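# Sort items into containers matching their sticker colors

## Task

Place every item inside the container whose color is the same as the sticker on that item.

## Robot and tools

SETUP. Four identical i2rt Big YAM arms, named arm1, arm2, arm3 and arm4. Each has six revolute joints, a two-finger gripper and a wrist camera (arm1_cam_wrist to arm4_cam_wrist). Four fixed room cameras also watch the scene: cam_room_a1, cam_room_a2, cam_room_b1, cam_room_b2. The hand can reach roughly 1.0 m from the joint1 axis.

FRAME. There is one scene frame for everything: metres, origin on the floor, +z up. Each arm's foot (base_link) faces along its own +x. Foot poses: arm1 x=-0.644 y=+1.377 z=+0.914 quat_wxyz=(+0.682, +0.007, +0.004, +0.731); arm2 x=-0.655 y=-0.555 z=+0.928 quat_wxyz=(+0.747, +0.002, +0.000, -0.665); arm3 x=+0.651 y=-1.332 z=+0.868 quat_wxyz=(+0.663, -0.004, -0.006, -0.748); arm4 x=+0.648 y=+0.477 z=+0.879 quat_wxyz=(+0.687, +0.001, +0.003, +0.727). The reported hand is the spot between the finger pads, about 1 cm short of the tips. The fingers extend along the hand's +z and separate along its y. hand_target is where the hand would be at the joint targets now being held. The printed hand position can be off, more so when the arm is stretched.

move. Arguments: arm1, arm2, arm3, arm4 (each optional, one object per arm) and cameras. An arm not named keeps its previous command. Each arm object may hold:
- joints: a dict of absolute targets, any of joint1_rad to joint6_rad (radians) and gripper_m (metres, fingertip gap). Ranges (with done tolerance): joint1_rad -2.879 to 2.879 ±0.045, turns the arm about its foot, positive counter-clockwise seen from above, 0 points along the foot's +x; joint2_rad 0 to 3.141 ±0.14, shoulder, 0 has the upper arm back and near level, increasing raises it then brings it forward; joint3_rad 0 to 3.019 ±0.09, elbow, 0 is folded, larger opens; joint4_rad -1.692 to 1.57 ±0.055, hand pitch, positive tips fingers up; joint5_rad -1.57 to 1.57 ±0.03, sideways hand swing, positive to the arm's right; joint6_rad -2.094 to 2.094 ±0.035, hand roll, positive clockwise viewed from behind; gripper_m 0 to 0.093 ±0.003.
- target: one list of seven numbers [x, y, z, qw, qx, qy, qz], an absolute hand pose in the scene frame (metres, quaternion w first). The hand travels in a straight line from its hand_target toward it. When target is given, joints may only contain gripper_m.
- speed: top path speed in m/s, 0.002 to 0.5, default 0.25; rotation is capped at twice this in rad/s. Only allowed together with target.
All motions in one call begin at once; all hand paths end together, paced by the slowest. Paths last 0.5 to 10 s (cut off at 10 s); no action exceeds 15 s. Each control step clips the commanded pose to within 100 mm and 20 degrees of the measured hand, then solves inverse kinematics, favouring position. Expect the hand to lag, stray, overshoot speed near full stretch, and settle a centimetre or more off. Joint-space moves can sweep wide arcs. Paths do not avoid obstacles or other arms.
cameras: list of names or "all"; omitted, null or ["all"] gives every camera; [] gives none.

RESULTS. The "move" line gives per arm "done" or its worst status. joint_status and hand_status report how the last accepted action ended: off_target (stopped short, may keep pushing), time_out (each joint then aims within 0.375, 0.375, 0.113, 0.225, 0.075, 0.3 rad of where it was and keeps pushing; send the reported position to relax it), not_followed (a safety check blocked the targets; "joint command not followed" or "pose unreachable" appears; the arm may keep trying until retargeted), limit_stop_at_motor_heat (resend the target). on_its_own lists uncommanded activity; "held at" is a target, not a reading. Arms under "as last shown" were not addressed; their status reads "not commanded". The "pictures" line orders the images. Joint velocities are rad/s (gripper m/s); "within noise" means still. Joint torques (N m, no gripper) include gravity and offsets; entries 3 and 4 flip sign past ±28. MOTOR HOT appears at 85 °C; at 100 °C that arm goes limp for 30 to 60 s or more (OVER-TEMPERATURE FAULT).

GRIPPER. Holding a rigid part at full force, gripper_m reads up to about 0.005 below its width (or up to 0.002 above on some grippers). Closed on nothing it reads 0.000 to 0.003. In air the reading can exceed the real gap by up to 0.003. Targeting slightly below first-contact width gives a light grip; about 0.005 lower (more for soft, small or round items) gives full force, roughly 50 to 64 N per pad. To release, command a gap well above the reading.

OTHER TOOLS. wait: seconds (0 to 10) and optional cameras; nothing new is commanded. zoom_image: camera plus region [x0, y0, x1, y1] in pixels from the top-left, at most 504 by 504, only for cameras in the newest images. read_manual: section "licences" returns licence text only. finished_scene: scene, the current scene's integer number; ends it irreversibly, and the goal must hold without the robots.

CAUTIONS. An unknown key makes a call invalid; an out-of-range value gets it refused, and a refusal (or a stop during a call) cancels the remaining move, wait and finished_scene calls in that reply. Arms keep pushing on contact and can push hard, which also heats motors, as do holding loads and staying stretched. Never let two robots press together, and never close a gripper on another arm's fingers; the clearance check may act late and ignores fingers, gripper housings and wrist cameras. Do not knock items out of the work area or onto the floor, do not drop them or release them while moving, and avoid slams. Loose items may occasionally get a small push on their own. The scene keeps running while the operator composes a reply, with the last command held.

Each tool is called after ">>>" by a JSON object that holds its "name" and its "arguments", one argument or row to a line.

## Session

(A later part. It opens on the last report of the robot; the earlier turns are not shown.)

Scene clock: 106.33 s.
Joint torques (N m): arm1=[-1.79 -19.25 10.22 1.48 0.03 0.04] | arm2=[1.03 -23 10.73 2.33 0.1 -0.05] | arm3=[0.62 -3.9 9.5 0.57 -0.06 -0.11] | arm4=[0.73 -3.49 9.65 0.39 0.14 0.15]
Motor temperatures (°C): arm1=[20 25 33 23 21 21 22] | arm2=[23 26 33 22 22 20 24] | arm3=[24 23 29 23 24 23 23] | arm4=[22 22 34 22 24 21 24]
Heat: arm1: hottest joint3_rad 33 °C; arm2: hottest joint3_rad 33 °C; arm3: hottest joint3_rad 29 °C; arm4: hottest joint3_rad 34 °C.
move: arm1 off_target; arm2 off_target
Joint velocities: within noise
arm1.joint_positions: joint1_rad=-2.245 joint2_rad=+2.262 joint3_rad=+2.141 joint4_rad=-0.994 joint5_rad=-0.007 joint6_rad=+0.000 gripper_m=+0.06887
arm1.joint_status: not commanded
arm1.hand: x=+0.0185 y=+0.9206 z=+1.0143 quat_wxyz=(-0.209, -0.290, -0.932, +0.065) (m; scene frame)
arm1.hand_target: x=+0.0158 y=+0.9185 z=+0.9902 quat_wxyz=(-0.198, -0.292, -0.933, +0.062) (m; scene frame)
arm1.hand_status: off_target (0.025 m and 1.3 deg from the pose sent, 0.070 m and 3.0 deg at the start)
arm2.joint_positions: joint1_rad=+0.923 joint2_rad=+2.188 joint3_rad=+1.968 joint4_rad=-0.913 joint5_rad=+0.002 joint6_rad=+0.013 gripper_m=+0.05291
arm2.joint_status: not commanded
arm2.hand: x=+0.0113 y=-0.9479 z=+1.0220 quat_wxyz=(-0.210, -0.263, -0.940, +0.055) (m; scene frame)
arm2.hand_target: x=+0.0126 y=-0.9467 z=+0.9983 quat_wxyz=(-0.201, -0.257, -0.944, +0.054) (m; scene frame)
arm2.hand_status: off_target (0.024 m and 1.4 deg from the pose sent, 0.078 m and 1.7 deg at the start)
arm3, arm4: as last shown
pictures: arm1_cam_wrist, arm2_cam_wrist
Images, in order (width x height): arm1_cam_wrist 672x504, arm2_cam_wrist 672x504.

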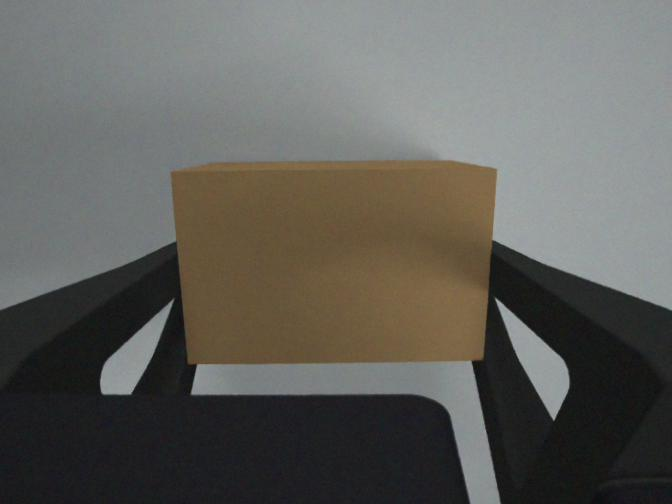

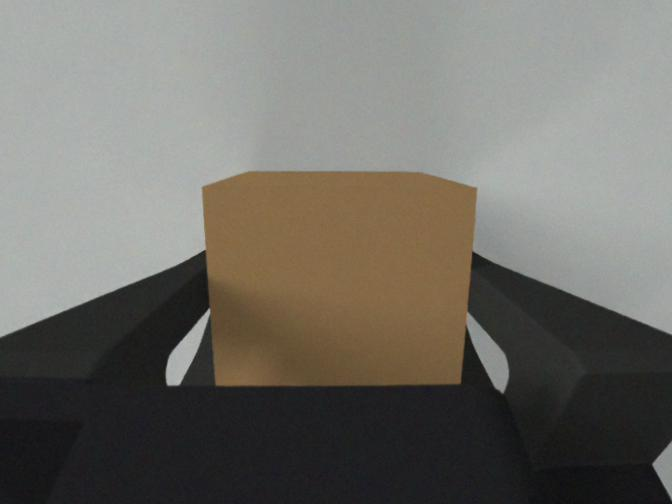

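>>> {"name": "move", "arguments": {
  "arm1": {"joints": {"gripper_m": 0.093}},
  "arm2": {"joints": {"gripper_m": 0.09}},
  "cameras": ["arm1_cam_wrist", "arm2_cam_wrist"]
}}

>>> {"name": "move", "arguments": {
  "arm1": {"target": [-0.396, 1.205, 1.11, 0.1984, 0.2925, 0.9333, -0.0622], "speed": 0.4},
  "arm2": {"target": [-0.396, -0.707, 1.11, 0.2006, 0.2565, 0.9439, -0.0545], "speed": 0.4},
  "cameras": ["cam_room_a2"]
}}

>>> {"name": "move", "arguments": {
  "arm3": {"target": [-0.005, -0.955, 1.09, 0.0516, -0.9481, 0.2329, 0.2101], "speed": 0.35},
  "arm4": {"target": [0.0125, 0.946, 1.085, 0.0587, -0.9397, 0.265, 0.2083], "speed": 0.35},
  "cameras": ["arm3_cam_wrist", "arm4_cam_wrist"]
}}

Scene clock: 120.60 s.
Joint torques (N m): arm1=[-2.2 -19.6 11.26 1.74 0.04 0.04] | arm2=[1.08 -23.06 10.71 2.32 0.1 -0.05] | arm3=[0.67 -4.13 9.5 0.59 -0.07 -0.11] | arm4=[0.44 -3.43 9.63 0.4 0.14 0.17]
Motor temperatures (°C): arm1=[20 25 33 23 21 21 22] | arm2=[23 26 32 22 22 20 24] | arm3=[24 23 30 23 24 23 23] | arm4=[22 22 35 22 24 21 24]
Heat: arm1: hottest joint3_rad 33 °C; arm2: hottest joint3_rad 32 °C; arm3: hottest joint3_rad 30 °C; arm4: hottest joint3_rad 35 °C.
move: arm1 done; arm2 done
Joint velocities: within noise
arm1.joint_positions: joint1_rad=-2.245 joint2_rad=+2.269 joint3_rad=+2.129 joint4_rad=-0.993 joint5_rad=-0.008 joint6_rad=+0.001 gripper_m=+0.09297
arm1.joint_status: all done
arm1.hand: x=+0.0160 y=+0.9225 z=+1.0033 quat_wxyz=(-0.201, -0.290, -0.934, +0.062) (m; scene frame)
arm1.hand_target: x=+0.0159 y=+0.9184 z=+0.9903 quat_wxyz=(-0.198, -0.293, -0.933, +0.062) (m; scene frame)
arm1.hand_status: not commanded
arm2.joint_positions: joint1_rad=+0.923 joint2_rad=+2.188 joint3_rad=+1.968 joint4_rad=-0.913 joint5_rad=+0.002 joint6_rad=+0.013 gripper_m=+0.08994
arm2.joint_status: all done
arm2.hand: x=+0.0113 y=-0.9479 z=+1.0220 quat_wxyz=(-0.210, -0.263, -0.940, +0.055) (m; scene frame)
arm2.hand_target: x=+0.0126 y=-0.9467 z=+0.9983 quat_wxyz=(-0.201, -0.257, -0.944, +0.054) (m; scene frame)
arm2.hand_status: not commanded
arm3.joint_positions: joint1_rad=-1.977 joint2_rad=+0.836 joint3_rad=+0.808 joint4_rad=-1.119 joint5_rad=+0.002 joint6_rad=+0.005 gripper_m=+0.09402
arm3.joint_status: not commanded
arm3.hand: x=+0.3906 y=-1.1764 z=+1.0876 quat_wxyz=(+0.049, -0.944, +0.259, +0.201) (m; scene frame)
arm3.hand_target: x=+0.3932 y=-1.1752 z=+1.0869 quat_wxyz=(+0.049, -0.944, +0.260, +0.198) (m; scene frame)
arm3.hand_status: not commanded
arm4.joint_positions: joint1_rad=+0.874 joint2_rad=+0.833 joint3_rad=+0.771 joint4_rad=-1.085 joint5_rad=-0.002 joint6_rad=-0.011 gripper_m=+0.09402
arm4.joint_status: not commanded
arm4.hand: x=+0.4086 y=+0.6570 z=+1.0880 quat_wxyz=(-0.064, +0.929, -0.303, -0.201) (m; scene frame)
arm4.hand_target: x=+0.4084 y=+0.6570 z=+1.0904 quat_wxyz=(-0.063, +0.928, -0.307, -0.199) (m; scene frame)
arm4.hand_status: not commanded
pictures: arm1_cam_wrist, arm2_cam_wrist
Images, in order (width x height): arm1_cam_wrist 672x504, arm2_cam_wrist 672x504.

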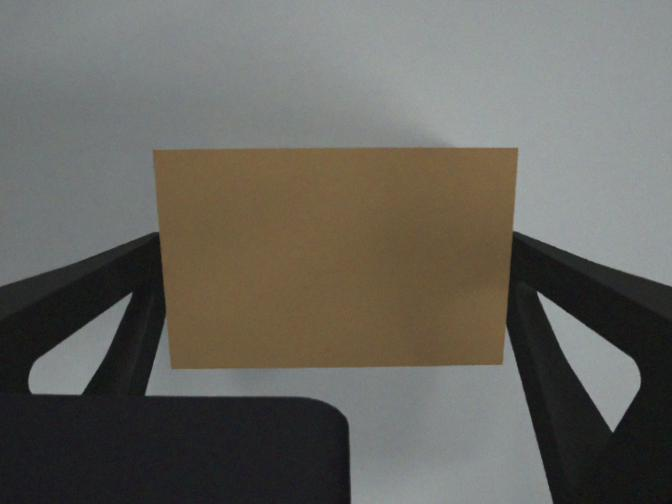

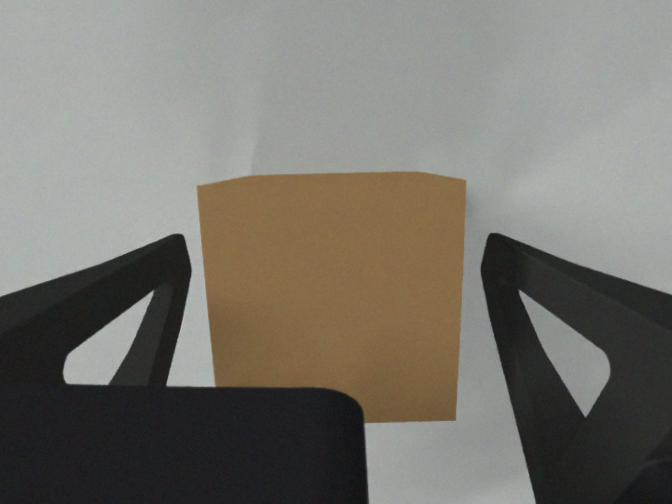

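Scene clock: 122.67 s.
Joint torques (N m): arm1=[-2.2 -0.09 11.63 0.79 -0.01 -0.07] | arm2=[1.32 -3.49 10.35 1.1 0.11 0.07] | arm3=[0.56 -3.9 9.44 0.58 -0.08 -0.11] | arm4=[1.14 -3.02 9.66 0.32 0.14 0.14]
Motor temperatures (°C): arm1=[20 25 33 23 21 21 22] | arm2=[23 26 32 22 22 20 24] | arm3=[24 23 30 23 24 23 23] | arm4=[22 22 35 22 24 21 24]
Heat: arm1: hottest joint3_rad 33 °C; arm2: hottest joint3_rad 32 °C; arm3: hottest joint3_rad 30 °C; arm4: hottest joint3_rad 35 °C.
move: arm1 done; arm2 off_target
Joint velocities: within noise
arm1.joint_positions: joint1_rad=-2.245 joint2_rad=+0.817 joint3_rad=+0.740 joint4_rad=-1.045 joint5_rad=-0.008 joint6_rad=+0.003 gripper_m=+0.09297
arm1.joint_status: not commanded
arm1.hand: x=-0.3936 y=+1.2070 z=+1.1120 quat_wxyz=(-0.206, -0.291, -0.932, +0.063) (m; scene frame)
arm1.hand_target: x=-0.3960 y=+1.2050 z=+1.1100 quat_wxyz=(-0.198, -0.292, -0.933, +0.062) (m; scene frame)
arm1.hand_status: done (0.004 m and 0.9 deg from the pose sent, 0.511 m and 0.4 deg at the start)
arm2.joint_positions: joint1_rad=+0.924 joint2_rad=+0.834 joint3_rad=+0.722 joint4_rad=-1.001 joint5_rad=+0.004 joint6_rad=+0.005 gripper_m=+0.08994
arm2.joint_status: not commanded
arm2.hand: x=-0.3921 y=-0.7114 z=+1.1215 quat_wxyz=(-0.219, -0.258, -0.939, +0.059) (m; scene frame)
arm2.hand_target: x=-0.3962 y=-0.7070 z=+1.1102 quat_wxyz=(-0.201, -0.256, -0.944, +0.055) (m; scene frame)
arm2.hand_status: off_target (0.013 m and 2.3 deg from the pose sent, 0.481 m and 1.4 deg at the start)
arm3, arm4: as last shown
pictures: cam_room_a2
Images, in order (width x height): cam_room_a2 672x504.

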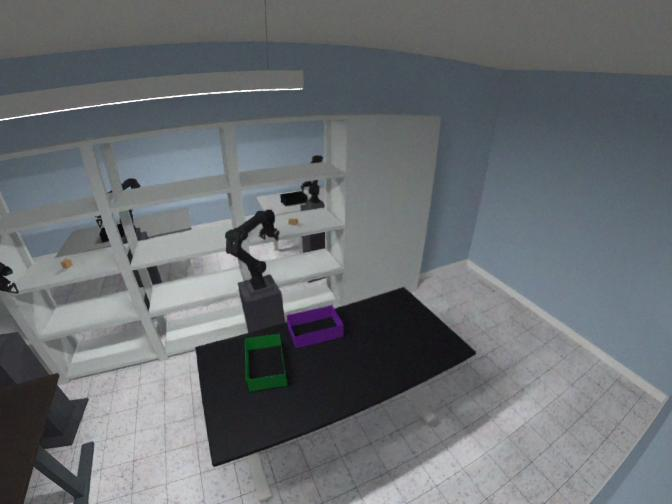

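Scene clock: 125.10 s.
Joint torques (N m): arm1=[-2.67 -0.38 11.59 0.83 -0.04 -0.06] | arm2=[1.38 -3.31 10.39 1.13 0.11 0.07] | arm3=[2.14 -24.12 14.2 0.42 -0.08 -0.12] | arm4=[0.97 -25.64 12.97 0.21 -0.07 -0.09]
Motor temperatures (°C): arm1=[20 25 33 23 21 21 22] | arm2=[23 26 32 22 22 20 24] | arm3=[24 23 30 23 24 23 23] | arm4=[22 22 35 22 24 21 24]
Heat: arm1: hottest joint3_rad 33 °C; arm2: hottest joint3_rad 32 °C; arm3: hottest joint3_rad 30 °C; arm4: hottest joint3_rad 35 °C.
move: arm3 off_target; arm4 off_target
Joint velocities: within noise
arm1, arm2: as last shown
arm1.hand_target: x=-0.3960 y=+1.2050 z=+1.1100 quat_wxyz=(-0.198, -0.293, -0.933, +0.062) (m; scene frame)
arm2.hand: x=-0.3922 y=-0.7114 z=+1.1214 quat_wxyz=(-0.219, -0.258, -0.939, +0.059) (m; scene frame)
arm3.joint_positions: joint1_rad=-1.977 joint2_rad=+2.074 joint3_rad=+2.086 joint4_rad=-1.177 joint5_rad=-0.003 joint6_rad=-0.030 gripper_m=+0.09402
arm3.joint_status: not commanded
arm3.hand: x=+0.0085 y=-0.9554 z=+1.0698 quat_wxyz=(+0.048, -0.950, +0.242, +0.192) (m; scene frame)
arm3.hand_target: x=-0.0040 y=-0.9557 z=+1.0900 quat_wxyz=(+0.052, -0.948, +0.233, +0.211) (m; scene frame)
arm3.hand_status: off_target (0.024 m and 2.4 deg from the pose sent, 0.453 m and 3.2 deg at the start)
arm4.joint_positions: joint1_rad=+0.874 joint2_rad=+2.200 joint3_rad=+2.266 joint4_rad=-1.222 joint5_rad=-0.030 joint6_rad=-0.071 gripper_m=+0.09402
arm4.joint_status: not commanded
arm4.hand: x=+0.0205 y=+0.9401 z=+1.0772 quat_wxyz=(-0.056, +0.940, -0.272, -0.200) (m; scene frame)
arm4.hand_target: x=+0.0130 y=+0.9456 z=+1.0849 quat_wxyz=(-0.059, +0.939, -0.265, -0.209) (m; scene frame)
arm4.hand_status: off_target (0.013 m and 1.3 deg from the pose sent, 0.490 m and 4.6 deg at the start)
pictures: arm3_cam_wrist, arm4_cam_wrist
Images, in order (width x height): arm3_cam_wrist 672x504, arm4_cam_wrist 672x504.

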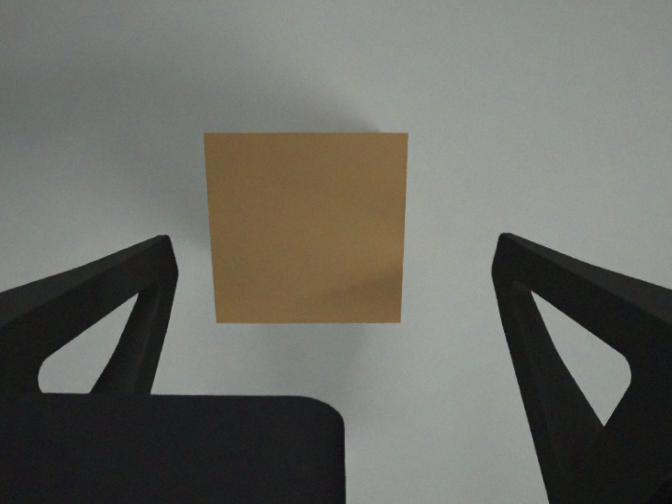

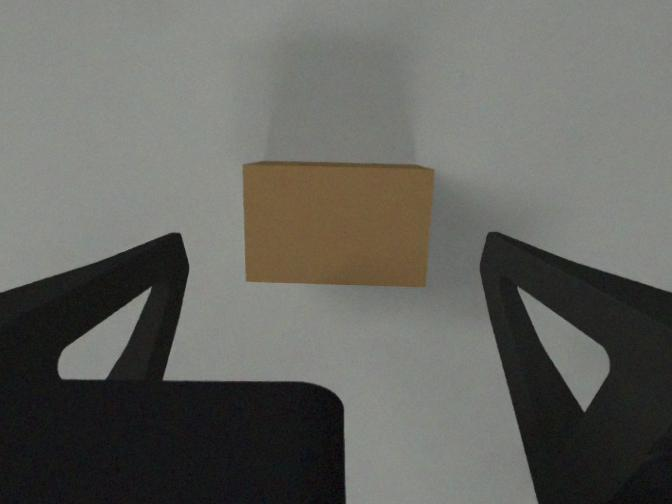

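>>> {"name": "move", "arguments": {
  "arm3": {"target": [-0.009, -0.966, 1.006, 0.0516, -0.9481, 0.2329, 0.2101], "speed": 0.15},
  "arm4": {"target": [0.016, 0.9435, 1.006, 0.0587, -0.9397, 0.265, 0.2083], "speed": 0.15},
  "cameras": ["arm3_cam_wrist", "arm4_cam_wrist"]
}}

>>> {"name": "move", "arguments": {
  "arm3": {"joints": {"gripper_m": 0.045}},
  "arm4": {"joints": {"gripper_m": 0.06}},
  "cameras": ["arm3_cam_wrist", "arm4_cam_wrist"]
}}

Scene clock: 145.07 s.
Joint torques (N m): arm1=[-2.26 -0.38 11.44 0.7 -0.05 -0.02] | arm2=[1.32 -3.49 10.36 1.11 0.11 0.07] | arm3=[2.73 -23.18 8.79 1.43 0.09 0] | arm4=[0.91 -26.11 9.11 1.18 -0.09 -0.07]
Motor temperatures (°C): arm1=[20 25 33 23 21 21 22] | arm2=[23 25 31 22 22 20 23] | arm3=[24 25 31 23 24 23 23] | arm4=[22 25 36 22 24 21 24]
Heat: arm1: hottest joint3_rad 33 °C; arm2: hottest joint3_rad 31 °C; arm3: hottest joint3_rad 31 °C; arm4: hottest joint3_rad 36 °C.
move: arm3 off_target; arm4 done
Joint velocities: within noise
arm1, arm2: as last shown
arm3.joint_positions: joint1_rad=-1.969 joint2_rad=+2.075 joint3_rad=+1.949 joint4_rad=-0.988 joint5_rad=-0.001 joint6_rad=-0.029 gripper_m=+0.09400
arm3.joint_status: not commanded
arm3.hand: x=-0.0020 y=-0.9565 z=+1.0224 quat_wxyz=(+0.055, -0.945, +0.237, +0.216) (m; scene frame)
arm3.hand_target: x=-0.0086 y=-0.9663 z=+1.0063 quat_wxyz=(+0.052, -0.948, +0.233, +0.210) (m; scene frame)
arm3.hand_status: off_target (0.020 m and 1.0 deg from the pose sent, 0.067 m and 2.4 deg at the start)
arm4.joint_positions: joint1_rad=+0.874 joint2_rad=+2.200 joint3_rad=+2.093 joint4_rad=-1.037 joint5_rad=-0.030 joint6_rad=-0.074 gripper_m=+0.09402
arm4.joint_status: not commanded
arm4.hand: x=+0.0192 y=+0.9405 z=+1.0124 quat_wxyz=(-0.058, +0.939, -0.270, -0.205) (m; scene frame)
arm4.hand_target: x=+0.0161 y=+0.9434 z=+1.0060 quat_wxyz=(-0.059, +0.940, -0.265, -0.208) (m; scene frame)
arm4.hand_status: done (0.008 m and 0.7 deg from the pose sent, 0.071 m and 1.3 deg at the start)
pictures: arm3_cam_wrist, arm4_cam_wrist
Images, in order (width x height): arm3_cam_wrist 672x504, arm4_cam_wrist 672x504.

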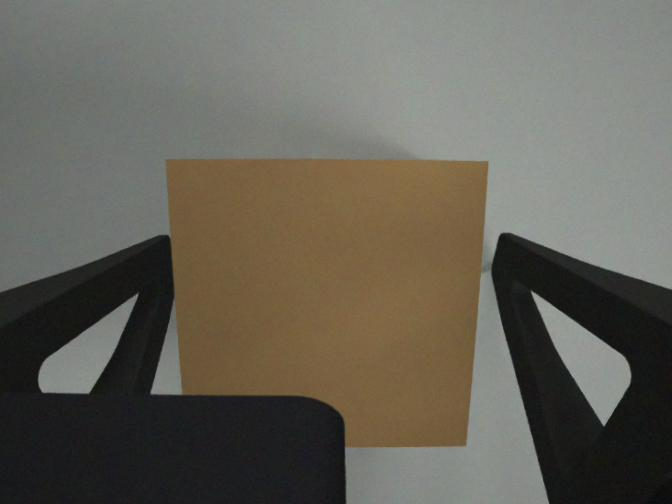

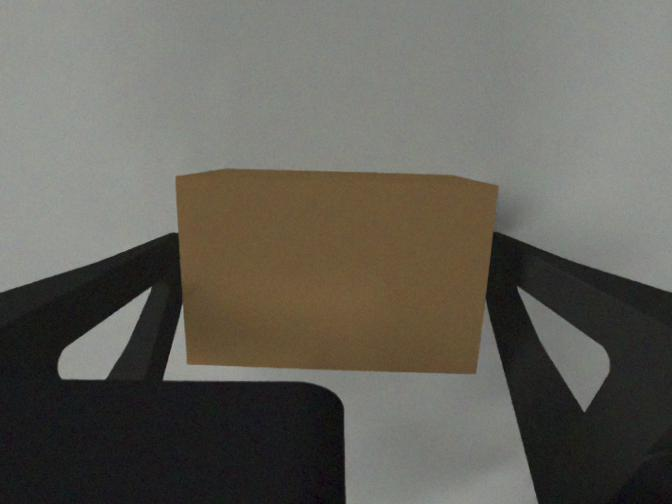

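Scene clock: 145.67 s.
Joint torques (N m): arm1=[-2.32 -0.03 11.55 0.68 -0.05 -0.07] | arm2=[1.44 -3.43 10.33 1.1 0.11 0.08] | arm3=[2.55 -23.12 8.76 1.44 0.11 0] | arm4=[1.08 -26.11 9.1 1.2 -0.03 -0.07]
Motor temperatures (°C): arm1=[20 25 33 23 21 21 22] | arm2=[23 25 31 22 22 20 23] | arm3=[24 25 31 23 24 23 23] | arm4=[22 25 36 22 24 21 24]
Heat: arm1: hottest joint3_rad 33 °C; arm2: hottest joint3_rad 31 °C; arm3: hottest joint3_rad 31 °C; arm4: hottest joint3_rad 36 °C.
move: arm3 off_target; arm4 off_target
Joint velocities: within noise
arm1, arm2: as last shown
arm3.joint_positions: joint1_rad=-1.968 joint2_rad=+2.075 joint3_rad=+1.949 joint4_rad=-0.988 joint5_rad=-0.001 joint6_rad=-0.029 gripper_m=+0.05296
arm3.joint_status: gripper_m off_target (ended at +0.05299, target +0.04500)
arm3.hand: x=-0.0023 y=-0.9570 z=+1.0224 quat_wxyz=(+0.055, -0.946, +0.237, +0.216) (m; scene frame)
arm3.hand_target: x=-0.0086 y=-0.9662 z=+1.0063 quat_wxyz=(+0.052, -0.948, +0.233, +0.210) (m; scene frame)
arm3.hand_status: not commanded
arm4.joint_positions: joint1_rad=+0.874 joint2_rad=+2.200 joint3_rad=+2.093 joint4_rad=-1.037 joint5_rad=-0.031 joint6_rad=-0.075 gripper_m=+0.06925
arm4.joint_status: gripper_m off_target (ended at +0.06928, target +0.06000)
arm4.hand: x=+0.0192 y=+0.9404 z=+1.0124 quat_wxyz=(-0.058, +0.939, -0.270, -0.205) (m; scene frame)
arm4.hand_target: x=+0.0161 y=+0.9434 z=+1.0060 quat_wxyz=(-0.059, +0.940, -0.265, -0.208) (m; scene frame)
arm4.hand_status: not commanded
pictures: arm3_cam_wrist, arm4_cam_wrist
Images, in order (width x height): arm3_cam_wrist 672x504, arm4_cam_wrist 672x504.

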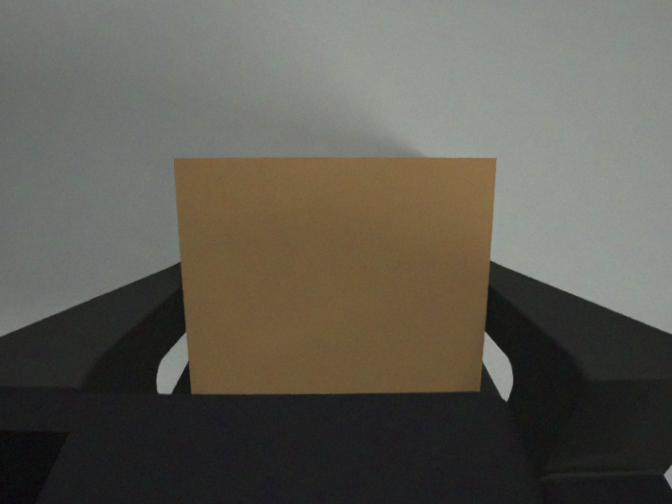

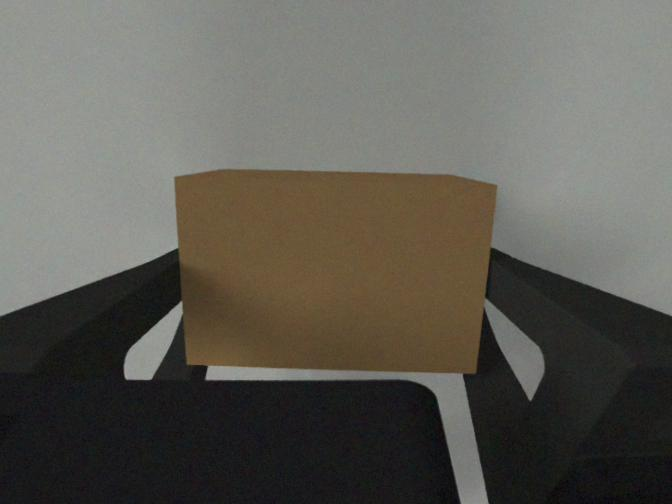

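>>> {"name": "move", "arguments": {
  "arm3": {"target": [0.377, -1.167, 1.11, 0.058, -0.9406, 0.2617, 0.2085], "speed": 0.4},
  "arm4": {"target": [0.391, 0.667, 1.11, 0.068, -0.9269, 0.3066, 0.2055], "speed": 0.4},
  "cameras": ["arm3_cam_wrist"]
}}

>>> {"name": "move", "arguments": {
  "arm3": {"joints": {"joint1_rad": 0.967, "joint2_rad": 0.835, "joint3_rad": 0.808, "joint4_rad": -1.125, "joint5_rad": 0, "joint6_rad": 0}},
  "arm4": {"joints": {"joint1_rad": -1.15, "joint2_rad": 1.618, "joint3_rad": 0.965, "joint4_rad": -0.481, "joint5_rad": 0, "joint6_rad": 0}},
  "cameras": ["arm3_cam_wrist", "arm4_cam_wrist"]
}}

>>> {"name": "move", "arguments": {
  "arm3": {"target": [1.12, -1.743, 0.95, 0.2026, 0.3435, 0.9139, -0.0761], "speed": 0.3},
  "arm4": {"target": [1.0939, 0.7076, 0.77, 0.2103, -0.2308, 0.9487, 0.0512], "speed": 0.3},
  "cameras": ["arm3_cam_wrist", "arm4_cam_wrist"]
}}

Scene clock: 172.97 s.
Joint torques (N m): arm1=[-2.55 -0.32 11.49 0.64 -0.04 -0.09] | arm2=[1.44 -3.43 10.35 1.09 0.11 0.07] | arm3=[1.14 -3.9 9.28 0.68 0.12 0.02] | arm4=[1.44 -3.55 9.16 0.32 0.21 0.16]
Motor temperatures (°C): arm1=[20 24 33 23 21 21 22] | arm2=[23 25 31 22 22 20 23] | arm3=[24 27 30 23 24 23 24] | arm4=[22 27 37 22 24 21 26]
Heat: arm1: hottest joint3_rad 33 °C; arm2: hottest joint3_rad 31 °C; arm3: hottest joint3_rad 30 °C; arm4: hottest joint3_rad 37 °C.
move: arm3 done; arm4 done
Joint velocities: within noise
arm1, arm2: as last shown
arm1.joint_positions: joint1_rad=-2.245 joint2_rad=+0.817 joint3_rad=+0.740 joint4_rad=-1.045 joint5_rad=-0.008 joint6_rad=+0.002 gripper_m=+0.09297
arm1.hand_target: x=-0.3960 y=+1.2050 z=+1.1100 quat_wxyz=(-0.198, -0.292, -0.933, +0.062) (m; scene frame)
arm3.joint_positions: joint1_rad=-1.968 joint2_rad=+0.866 joint3_rad=+0.883 joint4_rad=-1.129 joint5_rad=+0.017 joint6_rad=+0.008 gripper_m=+0.05296
arm3.joint_status: not commanded
arm3.hand: x=+0.3752 y=-1.1674 z=+1.1142 quat_wxyz=(+0.059, -0.940, +0.256, +0.216) (m; scene frame)
arm3.hand_target: x=+0.3770 y=-1.1671 z=+1.1101 quat_wxyz=(+0.058, -0.941, +0.262, +0.209) (m; scene frame)
arm3.hand_status: done (0.005 m and 1.0 deg from the pose sent, 0.442 m and 3.0 deg at the start)
arm4.joint_positions: joint1_rad=+0.882 joint2_rad=+0.873 joint3_rad=+0.847 joint4_rad=-1.091 joint5_rad=+0.007 joint6_rad=-0.003 gripper_m=+0.06926
arm4.joint_status: not commanded
arm4.hand: x=+0.3917 y=+0.6688 z=+1.1130 quat_wxyz=(-0.071, +0.926, -0.303, -0.214) (m; scene frame)
arm4.hand_target: x=+0.3910 y=+0.6670 z=+1.1101 quat_wxyz=(-0.068, +0.927, -0.307, -0.206) (m; scene frame)
arm4.hand_status: done (0.004 m and 1.2 deg from the pose sent, 0.472 m and 4.6 deg at the start)
pictures: arm3_cam_wrist
Images, in order (width x height): arm3_cam_wrist 672x504.

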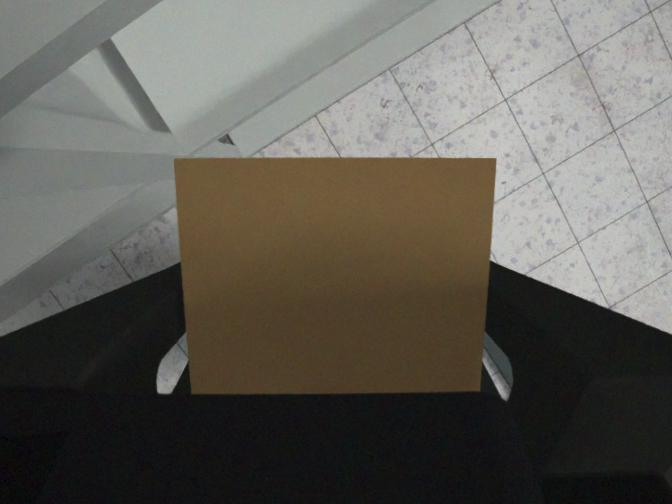

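Scene clock: 175.30 s.
Joint torques (N m): arm1=[-2.32 -0.26 11.54 0.7 0 -0.06] | arm2=[1.44 -3.49 10.35 1.09 0.13 0.08] | arm3=[1.9 -4.72 9.78 1.01 0.12 -0.11] | arm4=[1.26 -15.5 8.42 0.94 0.01 0.1]
Motor temperatures (°C): arm1=[20 24 33 23 21 21 22] | arm2=[23 25 31 22 22 20 23] | arm3=[24 26 29 23 24 23 24] | arm4=[22 27 37 22 24 21 26]
Heat: arm1: hottest joint3_rad 33 °C; arm2: hottest joint3_rad 31 °C; arm3: hottest joint3_rad 29 °C; arm4: hottest joint3_rad 37 °C.
move: arm3 done; arm4 done
Joint velocities: within noise
arm1, arm2: as last shown
arm3.joint_positions: joint1_rad=+0.958 joint2_rad=+0.845 joint3_rad=+0.805 joint4_rad=-1.129 joint5_rad=-0.002 joint6_rad=+0.006 gripper_m=+0.05298
arm3.joint_status: all done
arm3.hand: x=+0.8728 y=-1.5290 z=+1.0880 quat_wxyz=(-0.190, -0.353, -0.913, +0.076) (m; scene frame)
arm3.hand_target: x=+0.8749 y=-1.5276 z=+1.0924 quat_wxyz=(-0.197, -0.345, -0.914, +0.080) (m; scene frame)
arm3.hand_status: not commanded
arm4.joint_positions: joint1_rad=-1.157 joint2_rad=+1.630 joint3_rad=+0.945 joint4_rad=-0.488 joint5_rad=+0.002 joint6_rad=-0.003 gripper_m=+0.06926
arm4.joint_status: all done
arm4.hand: x=+1.0966 y=+0.7048 z=+0.9123 quat_wxyz=(-0.189, +0.230, -0.954, -0.044) (m; scene frame)
arm4.hand_target: x=+1.1056 y=+0.7136 z=+0.9268 quat_wxyz=(-0.208, +0.231, -0.949, -0.050) (m; scene frame)
arm4.hand_status: not commanded
pictures: arm3_cam_wrist, arm4_cam_wrist
Images, in order (width x height): arm3_cam_wrist 672x504, arm4_cam_wrist 672x504.

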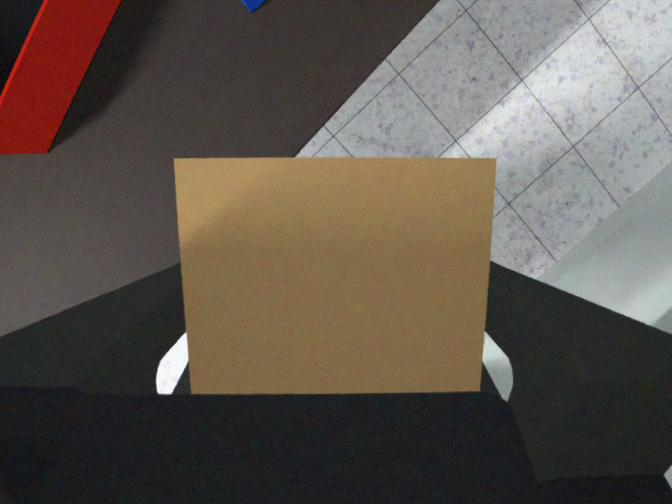

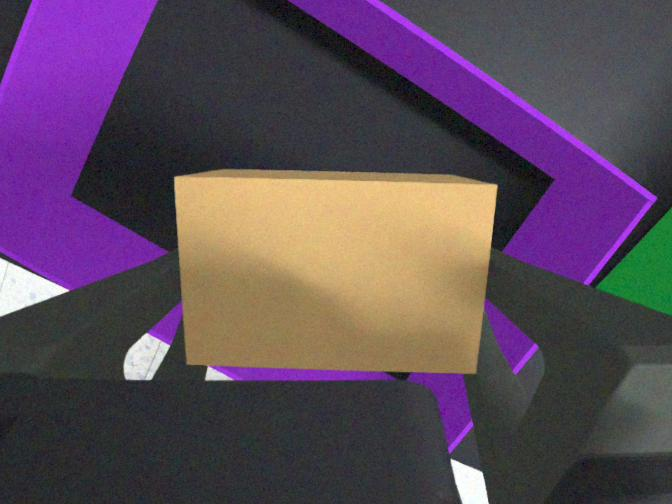

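Scene clock: 177.20 s.
Joint torques (N m): arm1=[-2.55 -0.97 11.49 0.7 0 -0.07] | arm2=[1.32 -3.37 10.35 1.1 0.12 0.08] | arm3=[1.79 -19.31 12.41 1.05 -0.07 -0.11] | arm4=[1.26 -15.33 4.56 1.28 0.02 0.09]
Motor temperatures (°C): arm1=[20 24 33 23 21 21 22] | arm2=[23 25 31 22 22 20 23] | arm3=[24 26 30 23 24 23 24] | arm4=[22 27 36 22 24 21 26]
Heat: arm1: hottest joint3_rad 33 °C; arm2: hottest joint3_rad 31 °C; arm3: hottest joint3_rad 30 °C; arm4: hottest joint3_rad 36 °C.
move: arm3 off_target; arm4 done
Joint velocities: within noise
arm1, arm2: as last shown
arm3.joint_positions: joint1_rad=+0.958 joint2_rad=+1.831 joint3_rad=+1.291 joint4_rad=-0.665 joint5_rad=-0.008 joint6_rad=+0.006 gripper_m=+0.05298
arm3.joint_status: not commanded
arm3.hand: x=+1.0975 y=-1.7323 z=+0.9265 quat_wxyz=(-0.174, -0.354, -0.917, +0.067) (m; scene frame)
arm3.hand_target: x=+1.1189 y=-1.7418 z=+0.9506 quat_wxyz=(-0.203, -0.343, -0.914, +0.076) (m; scene frame)
arm3.hand_status: off_target (0.034 m and 3.6 deg from the pose sent, 0.355 m and 1.8 deg at the start)
arm4.joint_positions: joint1_rad=-1.157 joint2_rad=+1.938 joint3_rad=+0.845 joint4_rad=-0.043 joint5_rad=+0.002 joint6_rad=-0.003 gripper_m=+0.06926
arm4.joint_status: not commanded
arm4.hand: x=+1.0934 y=+0.7030 z=+0.7733 quat_wxyz=(-0.207, +0.229, -0.950, -0.048) (m; scene frame)
arm4.hand_target: x=+1.0938 y=+0.7076 z=+0.7701 quat_wxyz=(-0.210, +0.231, -0.949, -0.051) (m; scene frame)
arm4.hand_status: done (0.006 m and 0.6 deg from the pose sent, 0.142 m and 2.6 deg at the start)
pictures: arm3_cam_wrist, arm4_cam_wrist
Images, in order (width x height): arm3_cam_wrist 672x504, arm4_cam_wrist 672x504.

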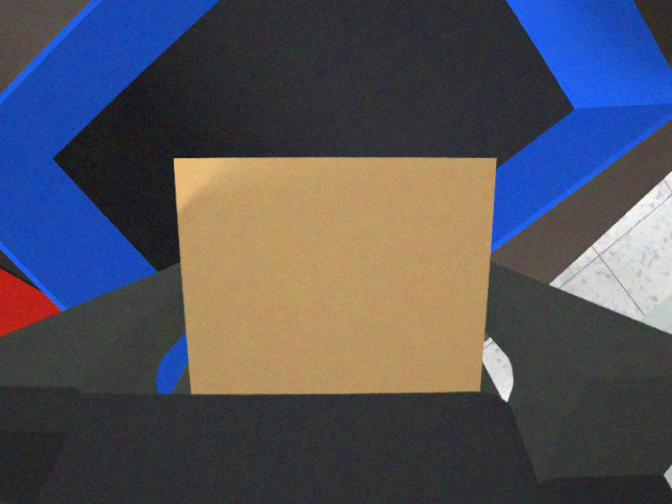

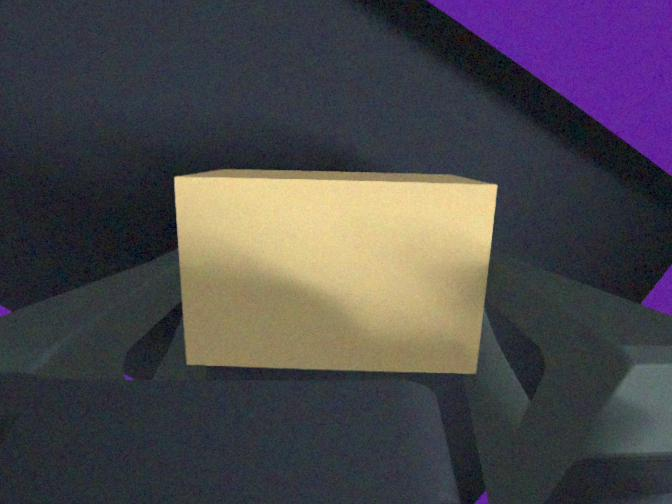

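>>> {"name": "move", "arguments": {
  "arm3": {"target": [1.152, -1.752, 0.782, 0.2026, 0.3435, 0.9139, -0.0761], "speed": 0.25},
  "arm4": {"target": [1.0939, 0.7076, 0.733, 0.2103, -0.2308, 0.9487, 0.0512], "speed": 0.25},
  "cameras": ["arm3_cam_wrist", "arm4_cam_wrist"]
}}

Scene clock: 193.17 s.
Joint torques (N m): arm1=[-2.61 -0.56 11.66 0.73 0 -0.01] | arm2=[1.26 -3.43 10.39 1.13 0.12 0.08] | arm3=[1.96 -22.48 9.74 1.33 0.13 0.03] | arm4=[1.49 -15.5 4.51 1.36 -0.05 0.07]
Motor temperatures (°C): arm1=[20 24 34 23 21 21 21] | arm2=[23 25 31 22 22 20 23] | arm3=[24 27 31 23 24 23 24] | arm4=[22 26 33 22 24 21 26]
Heat: arm1: hottest joint3_rad 34 °C; arm2: hottest joint3_rad 31 °C; arm3: hottest joint3_rad 31 °C; arm4: hottest joint3_rad 33 °C.
move: arm3 off_target; arm4 done
Joint velocities: within noise
arm1, arm2: as last shown
arm3.joint_positions: joint1_rad=+0.984 joint2_rad=+2.163 joint3_rad=+1.302 joint4_rad=-0.349 joint5_rad=-0.003 joint6_rad=+0.018 gripper_m=+0.05298
arm3.joint_status: not commanded
arm3.hand: x=+1.1262 y=-1.7398 z=+0.7608 quat_wxyz=(-0.173, -0.348, -0.919, +0.066) (m; scene frame)
arm3.hand_target: x=+1.1512 y=-1.7509 z=+0.7830 quat_wxyz=(-0.203, -0.343, -0.914, +0.076) (m; scene frame)
arm3.hand_status: off_target (0.035 m and 3.7 deg from the pose sent, 0.156 m and 3.6 deg at the start)
arm4.joint_positions: joint1_rad=-1.157 joint2_rad=+2.032 joint3_rad=+0.845 joint4_rad=+0.049 joint5_rad=+0.002 joint6_rad=-0.003 gripper_m=+0.06926
arm4.joint_status: not commanded
arm4.hand: x=+1.0907 y=+0.7016 z=+0.7383 quat_wxyz=(-0.207, +0.229, -0.950, -0.048) (m; scene frame)
arm4.hand_target: x=+1.0937 y=+0.7075 z=+0.7331 quat_wxyz=(-0.210, +0.231, -0.949, -0.051) (m; scene frame)
arm4.hand_status: done (0.009 m and 0.6 deg from the pose sent, 0.040 m and 0.6 deg at the start)
pictures: arm3_cam_wrist, arm4_cam_wrist
Images, in order (width x height): arm3_cam_wrist 672x504, arm4_cam_wrist 672x504.

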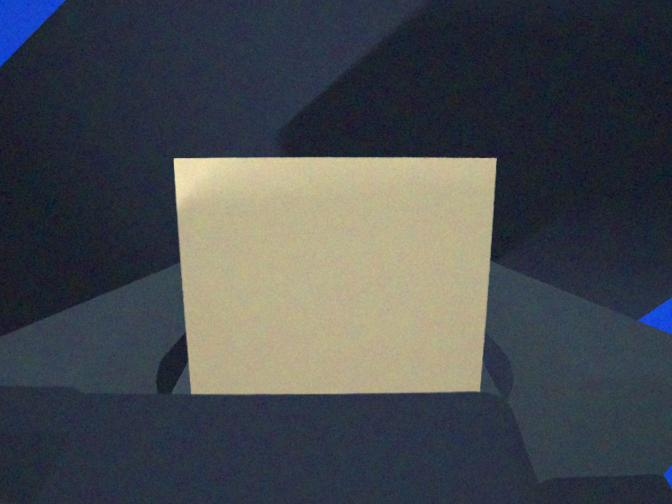

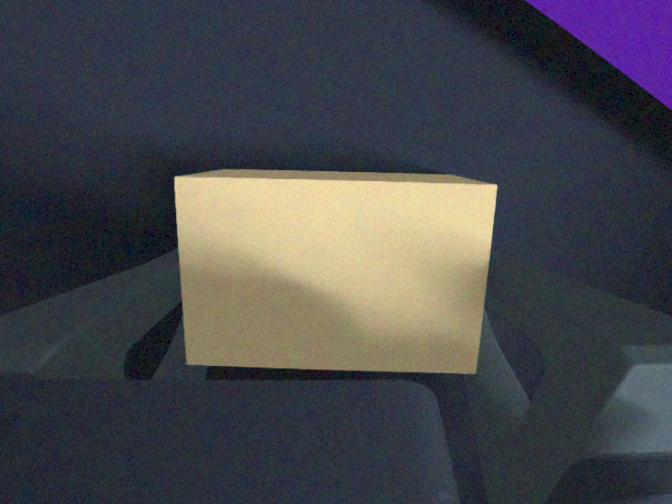

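>>> {"name": "move", "arguments": {
  "arm3": {"target": [1.152, -1.752, 0.756, 0.2026, 0.3435, 0.9139, -0.0761], "speed": 0.1},
  "arm4": {"target": [1.0939, 0.7076, 0.729, 0.2103, -0.2308, 0.9487, 0.0512], "speed": 0.1},
  "cameras": []
}}

>>> {"name": "move", "arguments": {
  "arm3": {"joints": {"gripper_m": 0.085}},
  "arm4": {"joints": {"gripper_m": 0.09}},
  "cameras": []
}}

>>> {"name": "move", "arguments": {
  "arm3": {"target": [1.12, -1.73, 0.95, 0.2026, 0.3435, 0.9139, -0.0761], "speed": 0.35},
  "arm4": {"target": [1.05, 0.69, 0.95, 0.2103, -0.2308, 0.9487, 0.0512], "speed": 0.35},
  "cameras": ["arm3_cam_wrist", "arm4_cam_wrist"]
}}

Scene clock: 200.33 s.
Joint torques (N m): arm1=[-2.84 0.26 11.73 0.83 -0.02 -0.02] | arm2=[1.44 -3.55 10.35 1.1 0.11 0.07] | arm3=[1.96 -20.42 9.5 1.36 0.14 0.03] | arm4=[1.26 -14.45 4.6 1.36 0 0.07]
Motor temperatures (°C): arm1=[20 24 34 23 21 21 21] | arm2=[23 25 31 22 22 20 23] | arm3=[24 27 31 23 24 23 24] | arm4=[22 26 32 22 24 21 26]
Heat: arm1: hottest joint3_rad 34 °C; arm2: hottest joint3_rad 31 °C; arm3: hottest joint3_rad 31 °C; arm4: hottest joint3_rad 32 °C.
move: arm3 off_target; arm4 off_target
Joint velocities: within noise
arm1.joint_positions: joint1_rad=-2.245 joint2_rad=+0.817 joint3_rad=+0.740 joint4_rad=-1.045 joint5_rad=-0.008 joint6_rad=+0.002 gripper_m=+0.09297
arm1.joint_status: not commanded
arm1.hand: x=-0.3936 y=+1.2070 z=+1.1120 quat_wxyz=(-0.206, -0.291, -0.932, +0.063) (m; scene frame)
arm1.hand_target: x=-0.3960 y=+1.2050 z=+1.1100 quat_wxyz=(-0.198, -0.292, -0.933, +0.062) (m; scene frame)
arm1.hand_status: not commanded
arm2.joint_positions: joint1_rad=+0.924 joint2_rad=+0.834 joint3_rad=+0.722 joint4_rad=-1.001 joint5_rad=+0.004 joint6_rad=+0.005 gripper_m=+0.08994
arm2.joint_status: not commanded
arm2.hand: x=-0.3922 y=-0.7114 z=+1.1214 quat_wxyz=(-0.219, -0.258, -0.939, +0.059) (m; scene frame)
arm2.hand_target: x=-0.3962 y=-0.7070 z=+1.1102 quat_wxyz=(-0.201, -0.256, -0.944, +0.055) (m; scene frame)
arm2.hand_status: not commanded
arm3.joint_positions: joint1_rad=+0.984 joint2_rad=+2.191 joint3_rad=+1.307 joint4_rad=-0.300 joint5_rad=-0.002 joint6_rad=+0.019 gripper_m=+0.05298
arm3.joint_status: not commanded
arm3.hand: x=+1.1311 y=-1.7443 z=+0.7497 quat_wxyz=(-0.184, -0.347, -0.917, +0.070) (m; scene frame)
arm3.hand_target: x=+1.1515 y=-1.7513 z=+0.7567 quat_wxyz=(-0.203, -0.343, -0.914, +0.076) (m; scene frame)
arm3.hand_status: off_target (0.023 m and 2.3 deg from the pose sent, 0.029 m and 3.7 deg at the start)
arm4.joint_positions: joint1_rad=-1.157 joint2_rad=+2.034 joint3_rad=+0.845 joint4_rad=+0.059 joint5_rad=+0.002 joint6_rad=-0.003 gripper_m=+0.06926
arm4.joint_status: not commanded
arm4.hand: x=+1.0921 y=+0.7023 z=+0.7383 quat_wxyz=(-0.210, +0.229, -0.949, -0.049) (m; scene frame)
arm4.hand_target: x=+1.0936 y=+0.7074 z=+0.7292 quat_wxyz=(-0.210, +0.231, -0.949, -0.051) (m; scene frame)
arm4.hand_status: off_target (0.011 m and 0.4 deg from the pose sent, 0.012 m and 0.6 deg at the start)
pictures: none
No camera images: "cameras" was empty.

Scene clock: 200.87 s.
Joint torques (N m): arm1=[-2.9 -0.26 11.63 0.7 -0.06 -0.05] | arm2=[1.38 -3.37 10.35 1.14 0.11 0.07] | arm3=[2.08 -20.37 9.57 1.39 0.11 0.01] | arm4=[1.67 -14.86 4.63 1.28 0.01 0.08]
Motor temperatures (°C): arm1=[20 24 34 23 21 21 21] | arm2=[23 25 31 22 22 20 23] | arm3=[24 27 31 23 24 23 24] | arm4=[22 26 32 22 24 21 26]
Heat: arm1: hottest joint3_rad 34 °C; arm2: hottest joint3_rad 31 °C; arm3: hottest joint3_rad 31 °C; arm4: hottest joint3_rad 32 °C.
move: arm3 done; arm4 done
Joint velocities: within noise
arm1, arm2: as last shown
arm3.joint_positions: joint1_rad=+0.984 joint2_rad=+2.191 joint3_rad=+1.307 joint4_rad=-0.300 joint5_rad=-0.001 joint6_rad=+0.019 gripper_m=+0.08497
arm3.joint_status: all done
arm3.hand: x=+1.1311 y=-1.7444 z=+0.7497 quat_wxyz=(-0.184, -0.348, -0.917, +0.070) (m; scene frame)
arm3.hand_target: x=+1.1515 y=-1.7513 z=+0.7567 quat_wxyz=(-0.203, -0.343, -0.914, +0.076) (m; scene frame)
arm3.hand_status: not commanded
arm4.joint_positions: joint1_rad=-1.157 joint2_rad=+2.037 joint3_rad=+0.845 joint4_rad=+0.060 joint5_rad=+0.001 joint6_rad=-0.003 gripper_m=+0.08991
arm4.joint_status: all done
arm4.hand: x=+1.0914 y=+0.7020 z=+0.7367 quat_wxyz=(-0.209, +0.229, -0.949, -0.049) (m; scene frame)
arm4.hand_target: x=+1.0935 y=+0.7074 z=+0.7292 quat_wxyz=(-0.210, +0.231, -0.949, -0.051) (m; scene frame)
arm4.hand_status: not commanded
pictures: none
No camera images: "cameras" was empty.

Scene clock: 202.20 s.
Joint torques (N m): arm1=[-2.49 -0.5 11.55 0.81 0.01 -0.05] | arm2=[1.38 -3.49 10.35 1.11 0.11 0.07] | arm3=[1.32 -17.73 9.8 0.53 -0.03 -0.08] | arm4=[0.97 -10.17 9.95 0.21 0.17 0.18]
Motor temperatures (°C): arm1=[20 24 34 23 21 21 21] | arm2=[23 25 31 22 22 20 23] | arm3=[24 27 31 23 24 23 24] | arm4=[22 26 32 22 24 21 26]
Heat: arm1: hottest joint3_rad 34 °C; arm2: hottest joint3_rad 31 °C; arm3: hottest joint3_rad 31 °C; arm4: hottest joint3_rad 32 °C.
move: arm3 done; arm4 off_target
Joint velocities: within noise
arm1, arm2: as last shown
arm3.joint_positions: joint1_rad=+0.984 joint2_rad=+1.800 joint3_rad=+1.301 joint4_rad=-0.641 joint5_rad=-0.001 joint6_rad=+0.019 gripper_m=+0.08497
arm3.joint_status: not commanded
arm3.hand: x=+1.1156 y=-1.7286 z=+0.9510 quat_wxyz=(-0.204, -0.346, -0.912, +0.078) (m; scene frame)
arm3.hand_target: x=+1.1200 y=-1.7299 z=+0.9501 quat_wxyz=(-0.203, -0.343, -0.914, +0.076) (m; scene frame)
arm3.hand_status: done (0.005 m and 0.4 deg from the pose sent, 0.201 m and 2.3 deg at the start)
arm4.joint_positions: joint1_rad=-1.146 joint2_rad=+1.415 joint3_rad=+0.782 joint4_rad=-0.506 joint5_rad=+0.001 joint6_rad=-0.001 gripper_m=+0.08991
arm4.joint_status: not commanded
arm4.hand: x=+1.0397 y=+0.6812 z=+0.9427 quat_wxyz=(-0.206, +0.233, -0.949, -0.049) (m; scene frame)
arm4.hand_target: x=+1.0495 y=+0.6898 z=+0.9501 quat_wxyz=(-0.210, +0.231, -0.949, -0.051) (m; scene frame)
arm4.hand_status: off_target (0.015 m and 0.6 deg from the pose sent, 0.218 m and 0.4 deg at the start)
pictures: arm3_cam_wrist, arm4_cam_wrist
Images, in order (width x height): arm3_cam_wrist 672x504, arm4_cam_wrist 672x504.

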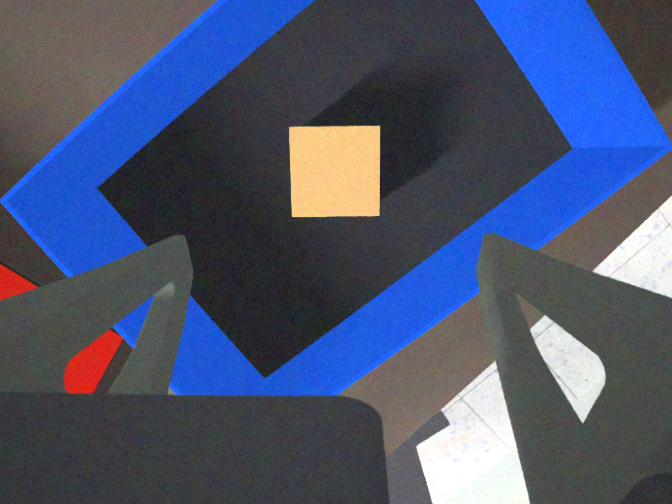

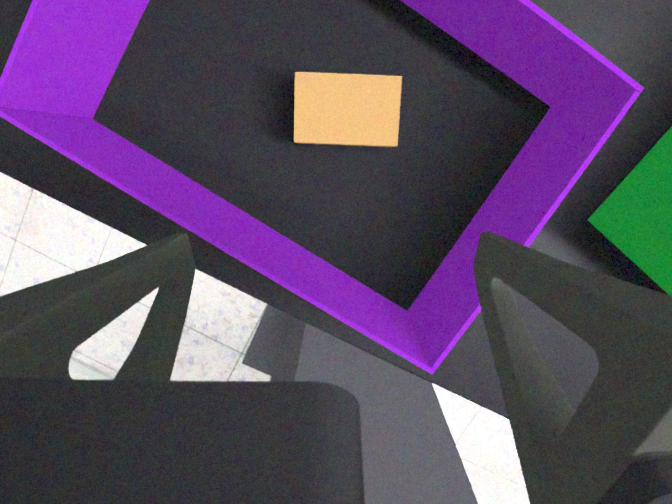

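>>> {"name": "finished_scene", "arguments": {
  "scene": 3
}}

The scene is finished: the task was done.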